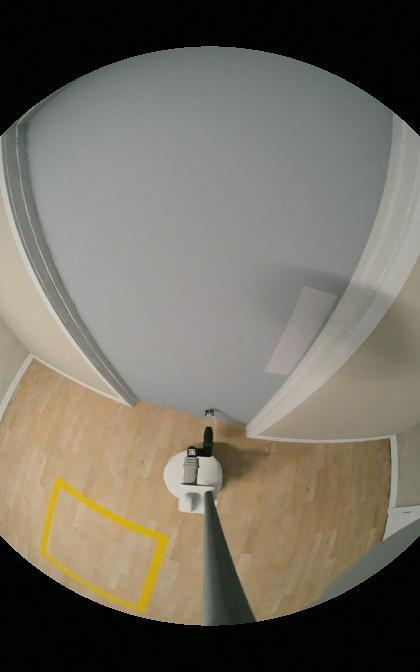

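Request:
{"name": "move", "arguments": {
  "r1": {"base":{"translate_m":0.58},"contact_limits":{"translate_m":1.0},"pace":"slow"},
  "blocking": false
}}

Request:
{"name": "wait", "arguments": {
  "seconds": 9
}}

Request:
{"name": "move", "arguments": {
  "r1": {"base":{"rotate_rad":0.45},"contact_limits":{"rotate_rad":1.0},"pace":"slow"},
  "blocking": false
}}

Request:
{"name": "wait", "arguments": {
  "seconds": 3
}}

Request:
{"name": "move", "arguments": {
  "r1": {"base":{"translate_m":0.25},"contact_limits":{"translate_m":1.0},"pace":"slow"},
  "blocking": false
}}

Request:
{"name": "wait", "arguments": {
  "seconds": 6
}}

Request:
{"name": "move", "arguments": {
  "r1": {"base":{"rotate_rad":0.4},"contact_limits":{"rotate_rad":1.0},"pace":"slow"},
  "blocking": false
}}

Request:
{"name": "wait", "arguments": {
  "seconds": 3
}}

Request:
{"name": "move", "arguments": {
  "r1": {"base":{"translate_m":0.22,"strafe_m":-0.3},"contact_limits":{"translate_m":1.0},"pace":"slow"},
  "blocking": false
}}

Request:
{"name": "wait", "arguments": {
  "seconds": 7,
  "cameras": ["r1_head_right_camera","r2_head_camera"]
}}

Scene clock: 421.27 s.
move: r1 moving
r1.base_odometry: x=-0.068 y=+1.896 heading=-2.917
r1.turned_by_wheels: +0.000
r1.turned_by_imu: +0.000
r1.base_tilt: forward=-1.6 right=+1.3
r1.lidar_m: 0.46 0.52 0.77 2.52 2.83 2.41 2.38 2.69 2.22 0.95 0.49 0.46
r1.base_status: translate_m moving
r1.joint_positions: lift_m=+0.200 arm_m=+0.000 wrist_yaw_rad=+0.003 wrist_pitch_rad=+0.001 wrist_roll_rad=+0.000 gripper_m=-0.010
r1.joint_status: not commanded
r1.measured_speeds: translate_m=+0.049 strafe_m=+0.000 rotate_rad=-0.001 lift_m=+0.000 arm_m=+0.000 wrist_yaw_rad=+0.000 wrist_pitch_rad=+0.000 wrist_roll_rad=+0.000
r1.motor_effort: lift_m=+14(14) arm_m=+5(5) wheel_0=+5(7) wheel_1=+4(6) wheel_2=-6(6)
r1.servo_current: wrist_yaw_rad=39(65) wrist_pitch_rad=39(46) wrist_roll_rad=46(65) gripper_m=46(46)
r1.contact_limits: translate_m 1
r1.hand_pose: x=+0.4594 y=-0.0866 z=+0.3783 quat_wxyz=(+1.000, +0.000, +0.001, +0.001) (m; r1's base frame)
r1.wrist_depth_mm: 273 260 251 239 230 221 215 / 274 260 251 240 231 222 216 / 276 263 252 241 231 223 215 / 278 265 253 242 232 223 216 / 278 265 254 242 234 224 216 / 281 266 252 195 231 224 218 / 281 268 251 185 152 222 219
r2: as last shown
r2.lidar_m: 0.37 0.43 2.38 2.23 2.27 2.60 2.38 2.44 2.69 2.51 2.57 0.42
r2.motor_effort: lift_m=+17(17) arm_m=-4(4) wheel_0=-3(3) wheel_1=-3(4) wheel_2=+6(6)
r2.servo_current: wrist_yaw_rad=52(59) wrist_pitch_rad=39(46) wrist_roll_rad=46(59) gripper_m=98(104)
r2.wrist_depth_mm: - - - 154 211 1618 1160 / - - - 157 216 798 - / - - 504 160 220 820 - / - 477 455 162 223 831 - / - - 517 166 228 842 - / - - 185 169 178 - - / - - - - 236 1661 -
pictures: none

Scene clock: 427.87 s.
earlier move: r1 done
r1.base_odometry: x=-0.621 y=+1.770 heading=-2.918
r1.turned_by_wheels: -0.001
r1.turned_by_imu: -0.007
r1.base_tilt: forward=-1.6 right=+1.3
r1.lidar_m: 0.31 0.29 0.32 0.43 2.71 2.97 2.93 2.80 0.40 0.42 2.54 0.49
r1.base_status: done
r1.joint_positions: lift_m=+0.200 arm_m=-0.001 wrist_yaw_rad=-0.010 wrist_pitch_rad=+0.001 wrist_roll_rad=+0.000 gripper_m=-0.010
r1.joint_status: not commanded
r1.measured_speeds: all 0
r1.motor_effort: lift_m=+14(14) arm_m=+10(12) wheel_0=+0(16) wheel_1=+2(10) wheel_2=-15(25)
r1.servo_current: wrist_yaw_rad=65(85) wrist_pitch_rad=46(52) wrist_roll_rad=46(72) gripper_m=46(52)
r1.contact_limits: translate_m 1
r1.hand_pose: x=+0.4578 y=-0.0904 z=+0.3783 quat_wxyz=(+1.000, +0.000, +0.001, -0.005) (m; r1's base frame)
r1.wrist_depth_mm: 161 180 205 239 287 347 - / 158 180 204 239 286 345 - / 162 180 206 239 286 347 - / 159 184 210 238 286 347 - / 159 180 205 239 286 345 - / 161 179 198 198 272 343 1281 / 161 176 177 167 264 359 931
r2.base_odometry: x=-0.272 y=-1.013 heading=-2.198
r2.turned_by_wheels: +0.000
r2.turned_by_imu: +0.001
r2.base_tilt: forward=-0.7 right=+0.1
r2.lidar_m: 0.40 0.43 2.40 2.22 2.24 2.62 2.40 2.47 2.67 2.51 2.55 0.42
r2.base_status: not commanded
r2.joint_positions: lift_m=+0.685 arm_m=+0.000 wrist_yaw_rad=+0.003 wrist_pitch_rad=+0.004 wrist_roll_rad=+1.568 gripper_m=-0.029
r2.joint_status: not commanded
r2.measured_speeds: all 0
r2.motor_effort: lift_m=+17(17) arm_m=-4(4) wheel_0=-3(4) wheel_1=-3(4) wheel_2=+6(6)
r2.servo_current: wrist_yaw_rad=46(65) wrist_pitch_rad=39(52) wrist_roll_rad=39(59) gripper_m=91(104)
r2.hand_pose: x=+0.4595 y=-0.0867 z=+0.8621 quat_wxyz=(+0.708, +0.706, +0.002, -0.001) (m; r2's base frame)
r2.wrist_depth_mm: - - - 154 212 1618 1160 / - - - 157 215 809 - / - - 504 160 220 820 - / - 477 452 163 224 831 - / - - 517 166 229 842 - / - - 186 170 178 - - / - - - - 236 1708 -
wait: 6.60 of 9 s (r1 has come to rest)
pictures: none

Scene clock: 428.37 s.
move: r1 moving
r1.base_odometry: x=-0.621 y=+1.771 heading=-2.795
r1.turned_by_wheels: +0.123
r1.turned_by_imu: +0.121
r1.base_tilt: forward=-1.6 right=+1.3
r1.lidar_m: 0.32 0.30 0.33 0.47 2.90 2.94 2.94 2.72 0.41 2.29 2.74 0.41
r1.base_status: rotate_rad moving
r1.joint_positions: lift_m=+0.200 arm_m=-0.001 wrist_yaw_rad=-0.029 wrist_pitch_rad=+0.001 wrist_roll_rad=+0.000 gripper_m=-0.010
r1.joint_status: not commanded
r1.measured_speeds: translate_m=-0.001 strafe_m=-0.001 rotate_rad=+0.487 lift_m=+0.000 arm_m=+0.000 wrist_yaw_rad=-0.071 wrist_pitch_rad=+0.000 wrist_roll_rad=+0.000
r1.motor_effort: lift_m=+14(14) arm_m=+10(10) wheel_0=-20(21) wheel_1=-9(9) wheel_2=-25(25)
r1.servo_current: wrist_yaw_rad=176(176) wrist_pitch_rad=39(46) wrist_roll_rad=20(59) gripper_m=39(46)
r1.contact_limits: rotate_rad 1
r1.hand_pose: x=+0.4562 y=-0.0956 z=+0.3783 quat_wxyz=(+1.000, +0.000, +0.001, -0.014) (m; r1's base frame)
r1.wrist_depth_mm: 151 166 188 216 252 307 - / 149 167 188 216 252 306 - / 151 167 189 216 252 306 - / 154 167 189 216 253 306 - / 149 170 189 216 258 306 - / 148 167 185 183 181 307 1281 / 148 167 140 173 253 282 946
r2: as last shown
r2.turned_by_imu: +0.000
r2.lidar_m: 0.38 0.44 2.41 2.22 2.25 2.61 2.41 2.49 2.72 2.48 2.57 0.41
r2.motor_effort: lift_m=+17(17) arm_m=-4(4) wheel_0=-2(3) wheel_1=-3(4) wheel_2=+6(6)
r2.servo_current: wrist_yaw_rad=52(59) wrist_pitch_rad=39(46) wrist_roll_rad=52(59) gripper_m=104(104)
r2.wrist_depth_mm: - - - 154 211 1661 1160 / - - - 157 216 798 - / - - 508 160 220 809 - / - 473 459 163 223 809 - / - - 517 166 228 842 - / - - 186 169 178 - - / - - - - 236 1708 -
pictures: none

Scene clock: 429.50 s.
earlier move: r1 done
r1.base_odometry: x=-0.621 y=+1.770 heading=-2.470
r1.turned_by_wheels: +0.325
r1.turned_by_imu: +0.303
r1.base_tilt: forward=-1.6 right=+1.2
r1.lidar_m: 0.36 0.37 0.43 2.61 2.99 2.93 3.08 0.41 0.43 2.43 3.50 0.46
r1.base_status: done
r1.joint_positions: lift_m=+0.200 arm_m=+0.000 wrist_yaw_rad=-0.018 wrist_pitch_rad=+0.001 wrist_roll_rad=+0.000 gripper_m=-0.010
r1.joint_status: not commanded
r1.measured_speeds: all 0
r1.motor_effort: lift_m=+14(14) arm_m=+7(10) wheel_0=-3(22) wheel_1=-1(10) wheel_2=-16(34)
r1.servo_current: wrist_yaw_rad=91(260) wrist_pitch_rad=39(52) wrist_roll_rad=46(59) gripper_m=46(46)
r1.contact_limits: rotate_rad 1
r1.hand_pose: x=+0.4574 y=-0.0925 z=+0.3783 quat_wxyz=(+1.000, +0.000, +0.001, -0.009) (m; r1's base frame)
r1.wrist_depth_mm: 183 197 213 232 256 286 317 / 182 197 213 234 255 285 312 / 184 197 214 232 256 285 315 / 184 198 213 233 255 285 317 / 183 198 213 233 255 285 315 / 182 197 208 198 250 286 319 / 185 195 177 182 249 290 319
r2.base_odometry: x=-0.272 y=-1.013 heading=-2.198
r2.turned_by_wheels: +0.000
r2.turned_by_imu: +0.000
r2.base_tilt: forward=-0.7 right=+0.1
r2.lidar_m: 0.37 0.43 2.39 2.22 2.25 2.60 2.40 2.47 2.67 2.50 2.58 0.40
r2.base_status: not commanded
r2.joint_positions: lift_m=+0.685 arm_m=+0.000 wrist_yaw_rad=+0.003 wrist_pitch_rad=+0.004 wrist_roll_rad=+1.568 gripper_m=-0.029
r2.joint_status: not commanded
r2.measured_speeds: all 0
r2.motor_effort: lift_m=+17(17) arm_m=-4(4) wheel_0=-3(3) wheel_1=-3(4) wheel_2=+6(6)
r2.servo_current: wrist_yaw_rad=46(59) wrist_pitch_rad=39(52) wrist_roll_rad=52(59) gripper_m=98(104)
r2.hand_pose: x=+0.4595 y=-0.0867 z=+0.8621 quat_wxyz=(+0.708, +0.706, +0.002, -0.001) (m; r2's base frame)
r2.wrist_depth_mm: - - - 154 211 1708 1138 / - - - 157 215 809 - / - - 508 160 220 809 - / - 477 455 162 224 831 - / - - 521 166 227 831 - / - - 185 169 178 - - / - - - - 236 1708 -
wait: 1.13 of 3 s (r1 has come to rest)
pictures: none

Scene clock: 430.00 s.
move: r1 moving
r1.base_odometry: x=-0.630 y=+1.763 heading=-2.471
r1.turned_by_wheels: -0.001
r1.turned_by_imu: -0.001
r1.base_tilt: forward=-1.6 right=+1.3
r1.lidar_m: 0.38 0.36 0.43 2.59 3.01 2.95 3.10 0.42 0.42 2.45 3.55 0.46
r1.base_status: translate_m moving
r1.joint_positions: lift_m=+0.200 arm_m=+0.000 wrist_yaw_rad=-0.018 wrist_pitch_rad=+0.001 wrist_roll_rad=+0.000 gripper_m=-0.010
r1.joint_status: not commanded
r1.measured_speeds: translate_m=+0.048 strafe_m=+0.000 rotate_rad=-0.001 lift_m=+0.000 arm_m=+0.000 wrist_yaw_rad=+0.000 wrist_pitch_rad=+0.000 wrist_roll_rad=+0.000
r1.motor_effort: lift_m=+14(14) arm_m=+7(7) wheel_0=+7(7) wheel_1=+7(7) wheel_2=-21(23)
r1.servo_current: wrist_yaw_rad=104(111) wrist_pitch_rad=33(46) wrist_roll_rad=65(65) gripper_m=46(46)
r1.contact_limits: translate_m 1
r1.hand_pose: x=+0.4574 y=-0.0925 z=+0.3783 quat_wxyz=(+1.000, +0.000, +0.001, -0.009) (m; r1's base frame)
r1.wrist_depth_mm: 183 196 214 235 259 291 325 / 181 196 215 235 258 289 324 / 182 197 214 235 258 289 325 / 181 197 214 236 259 290 324 / 184 196 215 235 259 290 325 / 181 196 209 197 252 291 325 / 182 192 177 186 250 303 329
r2: as last shown
r2.base_tilt: forward=-0.7 right=+0.0
r2.lidar_m: 0.39 0.42 2.40 2.22 2.27 2.60 2.41 2.49 2.70 2.50 2.55 0.42
r2.motor_effort: lift_m=+17(17) arm_m=-4(4) wheel_0=-3(3) wheel_1=-3(3) wheel_2=+6(6)
r2.servo_current: wrist_yaw_rad=59(59) wrist_pitch_rad=46(52) wrist_roll_rad=33(59) gripper_m=104(104)
r2.wrist_depth_mm: - - - 154 211 1661 1138 / - - - 157 216 809 - / - - 508 160 220 809 - / - 473 459 162 224 820 - / - - 512 166 228 842 - / - - 186 169 179 - - / - - - - 236 1661 -
pictures: none

Scene clock: 433.27 s.
earlier move: r1 done
r1.base_odometry: x=-0.816 y=+1.615 heading=-2.471
r1.turned_by_wheels: +0.000
r1.turned_by_imu: -0.003
r1.base_tilt: forward=-1.6 right=+1.3
r1.lidar_m: 0.31 0.25 0.28 0.38 3.22 3.13 3.30 0.61 1.25 2.59 3.73 0.50
r1.base_status: done
r1.joint_positions: lift_m=+0.200 arm_m=+0.000 wrist_yaw_rad=-0.018 wrist_pitch_rad=+0.001 wrist_roll_rad=+0.000 gripper_m=-0.010
r1.joint_status: not commanded
r1.measured_speeds: all 0
r1.on_its_own: wrist_yaw_rad is at rest, and its servo_current (137 mA) is outside its rest range (0 to 104 mA)
r1.motor_effort: lift_m=+14(14) arm_m=+7(7) wheel_0=-3(9) wheel_1=+3(9) wheel_2=-11(23)
r1.servo_current: wrist_yaw_rad=137(137) wrist_pitch_rad=46(52) wrist_roll_rad=46(65) gripper_m=46(59)
r1.contact_limits: translate_m 1
r1.hand_pose: x=+0.4574 y=-0.0925 z=+0.3783 quat_wxyz=(+1.000, +0.000, +0.001, -0.009) (m; r1's base frame)
r1.wrist_depth_mm: 151 179 203 244 306 387 - / 152 174 204 244 304 387 1537 / 158 175 204 243 303 382 - / 149 175 208 242 303 382 - / 151 174 202 243 301 382 1921 / 151 174 193 198 282 402 1336 / 154 169 167 166 273 399 931
r2.base_odometry: x=-0.272 y=-1.013 heading=-2.198
r2.turned_by_wheels: +0.000
r2.turned_by_imu: +0.000
r2.base_tilt: forward=-0.7 right=+0.0
r2.lidar_m: 0.39 0.45 2.35 2.21 2.22 2.62 2.41 2.46 2.69 2.51 2.56 0.42
r2.base_status: not commanded
r2.joint_positions: lift_m=+0.685 arm_m=+0.000 wrist_yaw_rad=+0.003 wrist_pitch_rad=+0.004 wrist_roll_rad=+1.568 gripper_m=-0.029
r2.joint_status: not commanded
r2.measured_speeds: all 0
r2.motor_effort: lift_m=+17(17) arm_m=-4(4) wheel_0=-3(3) wheel_1=-3(4) wheel_2=+5(6)
r2.servo_current: wrist_yaw_rad=52(72) wrist_pitch_rad=46(52) wrist_roll_rad=39(59) gripper_m=98(111)
r2.hand_pose: x=+0.4595 y=-0.0867 z=+0.8621 quat_wxyz=(+0.708, +0.706, +0.002, -0.001) (m; r2's base frame)
r2.wrist_depth_mm: - - - 154 212 1618 1138 / - - - 157 216 798 - / - - 508 160 220 798 - / - 473 459 162 223 820 - / - - 512 167 228 842 - / - - 185 169 177 - - / - - - - 236 1661 -
wait: 3.27 of 6 s (r1 has come to rest)
pictures: none

Scene clock: 433.77 s.
move: r1 moving
r1.base_odometry: x=-0.816 y=+1.616 heading=-2.348
r1.turned_by_wheels: +0.123
r1.turned_by_imu: +0.121
r1.base_tilt: forward=-1.6 right=+1.3
r1.lidar_m: 0.27 0.27 0.30 0.42 3.19 3.14 3.58 0.59 2.44 2.70 2.05 0.43
r1.base_status: rotate_rad moving
r1.joint_positions: lift_m=+0.200 arm_m=+0.000 wrist_yaw_rad=-0.027 wrist_pitch_rad=+0.001 wrist_roll_rad=+0.000 gripper_m=-0.010
r1.joint_status: not commanded
r1.measured_speeds: translate_m=+0.000 strafe_m=-0.001 rotate_rad=+0.477 lift_m=+0.000 arm_m=+0.000 wrist_yaw_rad=-0.056 wrist_pitch_rad=+0.000 wrist_roll_rad=+0.000
r1.motor_effort: lift_m=+14(14) arm_m=+6(7) wheel_0=-20(22) wheel_1=-9(9) wheel_2=-25(25)
r1.servo_current: wrist_yaw_rad=150(150) wrist_pitch_rad=33(46) wrist_roll_rad=46(52) gripper_m=33(52)
r1.contact_limits: rotate_rad 1
r1.hand_pose: x=+0.4566 y=-0.0950 z=+0.3783 quat_wxyz=(+1.000, +0.000, +0.001, -0.013) (m; r1's base frame)
r1.wrist_depth_mm: 142 162 186 219 265 340 1661 / 143 162 186 218 265 338 - / 142 162 186 217 264 338 - / 148 162 186 217 264 340 - / 142 162 186 218 264 338 1708 / 142 162 182 184 180 336 1281 / 144 160 142 180 182 303 946
r2: as last shown
r2.base_tilt: forward=-0.7 right=+0.1
r2.lidar_m: 0.39 0.45 2.37 2.20 2.23 2.59 2.42 2.45 2.71 2.51 2.54 0.41
r2.motor_effort: lift_m=+17(17) arm_m=-4(4) wheel_0=-3(3) wheel_1=-3(4) wheel_2=+6(6)
r2.servo_current: wrist_yaw_rad=59(59) wrist_pitch_rad=39(46) wrist_roll_rad=39(59) gripper_m=104(104)
r2.wrist_depth_mm: - - - 154 212 1618 1160 / - - - 157 216 798 - / - - 508 160 220 809 - / - 477 455 162 224 831 - / - - 517 166 228 842 - / - - 186 169 178 - - / - - - - 236 1708 -
pictures: none

Scene clock: 434.87 s.
earlier move: r1 done
r1.base_odometry: x=-0.816 y=+1.615 heading=-2.072
r1.turned_by_wheels: +0.276
r1.turned_by_imu: +0.261
r1.base_tilt: forward=-1.6 right=+1.3
r1.lidar_m: 0.34 0.33 0.37 3.06 3.15 3.23 0.60 0.73 2.50 3.19 2.05 0.45
r1.base_status: done
r1.joint_positions: lift_m=+0.200 arm_m=+0.000 wrist_yaw_rad=-0.026 wrist_pitch_rad=+0.001 wrist_roll_rad=+0.000 gripper_m=-0.010
r1.joint_status: not commanded
r1.measured_speeds: all 0
r1.on_its_own: wrist_yaw_rad is at rest, and its servo_current (176 mA) is outside its rest range (0 to 104 mA)
r1.motor_effort: lift_m=+14(14) arm_m=+6(7) wheel_0=-6(26) wheel_1=-2(10) wheel_2=-9(31)
r1.servo_current: wrist_yaw_rad=176(241) wrist_pitch_rad=33(52) wrist_roll_rad=39(65) gripper_m=39(52)
r1.contact_limits: rotate_rad 1
r1.hand_pose: x=+0.4567 y=-0.0949 z=+0.3783 quat_wxyz=(+1.000, +0.000, +0.001, -0.013) (m; r1's base frame)
r1.wrist_depth_mm: 173 190 212 240 277 327 389 / 171 189 212 239 276 325 387 / 171 190 211 240 276 324 387 / 173 190 212 239 274 325 387 / 174 189 211 239 276 324 387 / 170 189 205 197 270 325 387 / 170 186 178 225 258 343 389
r2.base_odometry: x=-0.272 y=-1.013 heading=-2.198
r2.turned_by_wheels: +0.000
r2.turned_by_imu: +0.000
r2.base_tilt: forward=-0.7 right=+0.1
r2.lidar_m: 0.40 0.41 2.39 2.22 2.27 2.58 2.42 2.48 2.72 2.51 2.54 0.43
r2.base_status: not commanded
r2.joint_positions: lift_m=+0.685 arm_m=+0.000 wrist_yaw_rad=+0.003 wrist_pitch_rad=+0.004 wrist_roll_rad=+1.568 gripper_m=-0.029
r2.joint_status: not commanded
r2.measured_speeds: all 0
r2.motor_effort: lift_m=+17(17) arm_m=-4(4) wheel_0=-3(3) wheel_1=-3(4) wheel_2=+6(6)
r2.servo_current: wrist_yaw_rad=46(65) wrist_pitch_rad=39(46) wrist_roll_rad=39(59) gripper_m=98(104)
r2.hand_pose: x=+0.4595 y=-0.0867 z=+0.8621 quat_wxyz=(+0.708, +0.706, +0.002, -0.001) (m; r2's base frame)
r2.wrist_depth_mm: - - - 154 211 1661 1160 / - - - 157 216 798 - / - - 504 160 220 820 - / - 480 459 163 224 831 - / - - 517 166 228 831 - / - - 186 169 178 - - / - - - - 236 1708 -
wait: 1.10 of 3 s (r1 has come to rest)
pictures: none

Scene clock: 435.37 s.
move: r1 moving
r1.base_odometry: x=-0.828 y=+1.614 heading=-2.073
r1.turned_by_wheels: -0.001
r1.turned_by_imu: -0.001
r1.base_tilt: forward=-1.6 right=+1.3
r1.lidar_m: 0.35 0.34 0.36 3.06 3.15 3.25 0.59 0.77 2.49 3.21 2.04 0.50
r1.base_status: translate_m moving; strafe_m moving
r1.joint_positions: lift_m=+0.200 arm_m=+0.000 wrist_yaw_rad=-0.026 wrist_pitch_rad=+0.001 wrist_roll_rad=+0.000 gripper_m=-0.010
r1.joint_status: not commanded
r1.measured_speeds: translate_m=+0.029 strafe_m=-0.039 rotate_rad=+0.001 lift_m=+0.000 arm_m=+0.000 wrist_yaw_rad=+0.000 wrist_pitch_rad=+0.000 wrist_roll_rad=+0.000
r1.motor_effort: lift_m=+14(14) arm_m=+6(6) wheel_0=+6(6) wheel_1=-3(5) wheel_2=-14(15)
r1.servo_current: wrist_yaw_rad=176(176) wrist_pitch_rad=46(46) wrist_roll_rad=46(59) gripper_m=46(46)
r1.contact_limits: translate_m 1
r1.hand_pose: x=+0.4567 y=-0.0949 z=+0.3783 quat_wxyz=(+1.000, +0.000, +0.001, -0.013) (m; r1's base frame)
r1.wrist_depth_mm: 173 190 213 240 277 327 392 / 171 189 212 240 277 325 389 / 171 190 213 240 276 327 392 / 174 190 212 240 276 325 387 / 174 190 213 241 277 329 389 / 171 190 206 192 271 325 394 / 170 187 180 187 259 338 394
r2: as last shown
r2.base_tilt: forward=-0.6 right=+0.1
r2.lidar_m: 0.40 0.44 2.40 2.21 2.26 2.60 2.41 2.47 2.70 2.49 2.56 0.40
r2.motor_effort: lift_m=+17(17) arm_m=-4(4) wheel_0=-2(3) wheel_1=-3(4) wheel_2=+6(6)
r2.servo_current: wrist_yaw_rad=52(52) wrist_pitch_rad=39(46) wrist_roll_rad=39(59) gripper_m=98(104)
r2.wrist_depth_mm: - - - 154 212 1618 1138 / - - - 157 216 798 - / - - 504 160 220 809 - / - 480 459 163 224 831 - / - - 517 166 228 842 - / - - 186 169 178 - - / - - - - 236 1708 -
pictures: none

Scene clock: 439.87 s.
earlier move: r1 done
r1.base_odometry: x=-1.185 y=+1.567 heading=-2.073
r1.turned_by_wheels: +0.000
r1.turned_by_imu: -0.004
r1.base_tilt: forward=-1.6 right=+1.2
r1.lidar_m: 0.33 0.30 0.31 0.46 3.54 0.87 0.82 1.90 2.51 3.22 1.68 0.50
r1.base_status: done
r1.joint_positions: lift_m=+0.200 arm_m=+0.000 wrist_yaw_rad=-0.019 wrist_pitch_rad=+0.001 wrist_roll_rad=+0.000 gripper_m=-0.010
r1.joint_status: not commanded
r1.measured_speeds: all 0
r1.on_its_own: wrist_yaw_rad is at rest, and its servo_current (111 mA) is outside its rest range (0 to 104 mA)
r1.motor_effort: lift_m=+14(14) arm_m=+6(6) wheel_0=+1(8) wheel_1=-3(5) wheel_2=-10(16)
r1.servo_current: wrist_yaw_rad=111(176) wrist_pitch_rad=39(52) wrist_roll_rad=39(78) gripper_m=46(52)
r1.contact_limits: translate_m 1
r1.hand_pose: x=+0.4574 y=-0.0928 z=+0.3783 quat_wxyz=(+1.000, +0.000, +0.001, -0.009) (m; r1's base frame)
r1.wrist_depth_mm: 169 187 213 245 - - - / 167 187 213 245 - - - / 167 188 213 245 - - - / 167 188 212 245 - - - / 170 187 213 245 - - - / 169 186 204 199 1366 1308 1308 / 172 183 181 182 155 917 931
r2.base_odometry: x=-0.272 y=-1.013 heading=-2.198
r2.turned_by_wheels: +0.000
r2.turned_by_imu: +0.001
r2.base_tilt: forward=-0.6 right=+0.1
r2.lidar_m: 0.41 0.42 2.41 2.19 2.25 2.63 2.40 2.45 2.70 2.50 2.58 0.41
r2.base_status: not commanded
r2.joint_positions: lift_m=+0.685 arm_m=+0.000 wrist_yaw_rad=+0.003 wrist_pitch_rad=+0.004 wrist_roll_rad=+1.568 gripper_m=-0.029
r2.joint_status: not commanded
r2.measured_speeds: all 0
r2.motor_effort: lift_m=+17(17) arm_m=-4(4) wheel_0=-2(4) wheel_1=-3(4) wheel_2=+6(6)
r2.servo_current: wrist_yaw_rad=52(65) wrist_pitch_rad=39(52) wrist_roll_rad=59(65) gripper_m=98(104)
r2.hand_pose: x=+0.4595 y=-0.0867 z=+0.8621 quat_wxyz=(+0.708, +0.706, +0.002, -0.001) (m; r2's base frame)
r2.wrist_depth_mm: - - - 154 211 1661 1160 / - - - 157 215 798 - / - - 504 160 219 820 - / - 477 459 162 224 820 - / - - 512 166 229 842 - / - - 186 169 178 - - / - - - - 237 1661 -
wait: 4.50 of 7 s (r1 has come to rest)
pictures: r1_head_right_camera, r2_head_camera
Images, in order (width x height): r1_head_right_camera 420x672, r2_head_camera 420x560.

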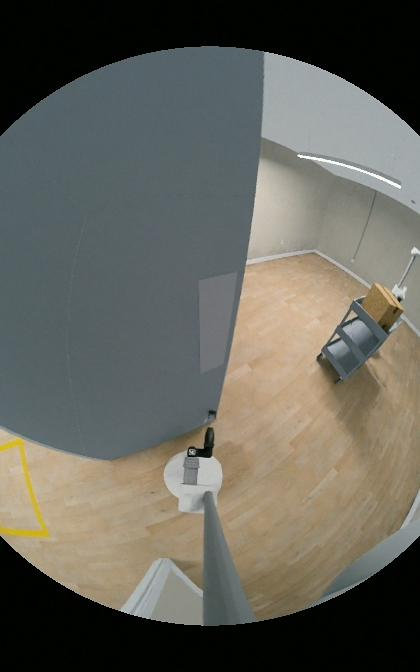

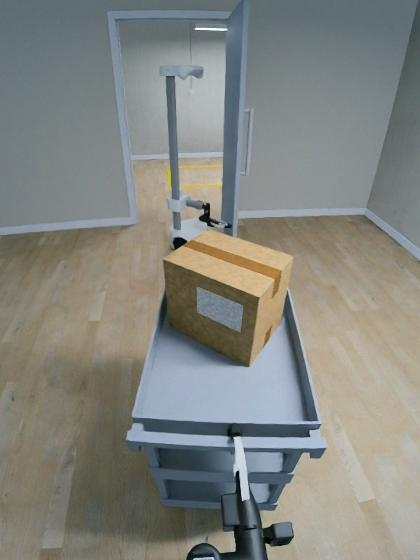

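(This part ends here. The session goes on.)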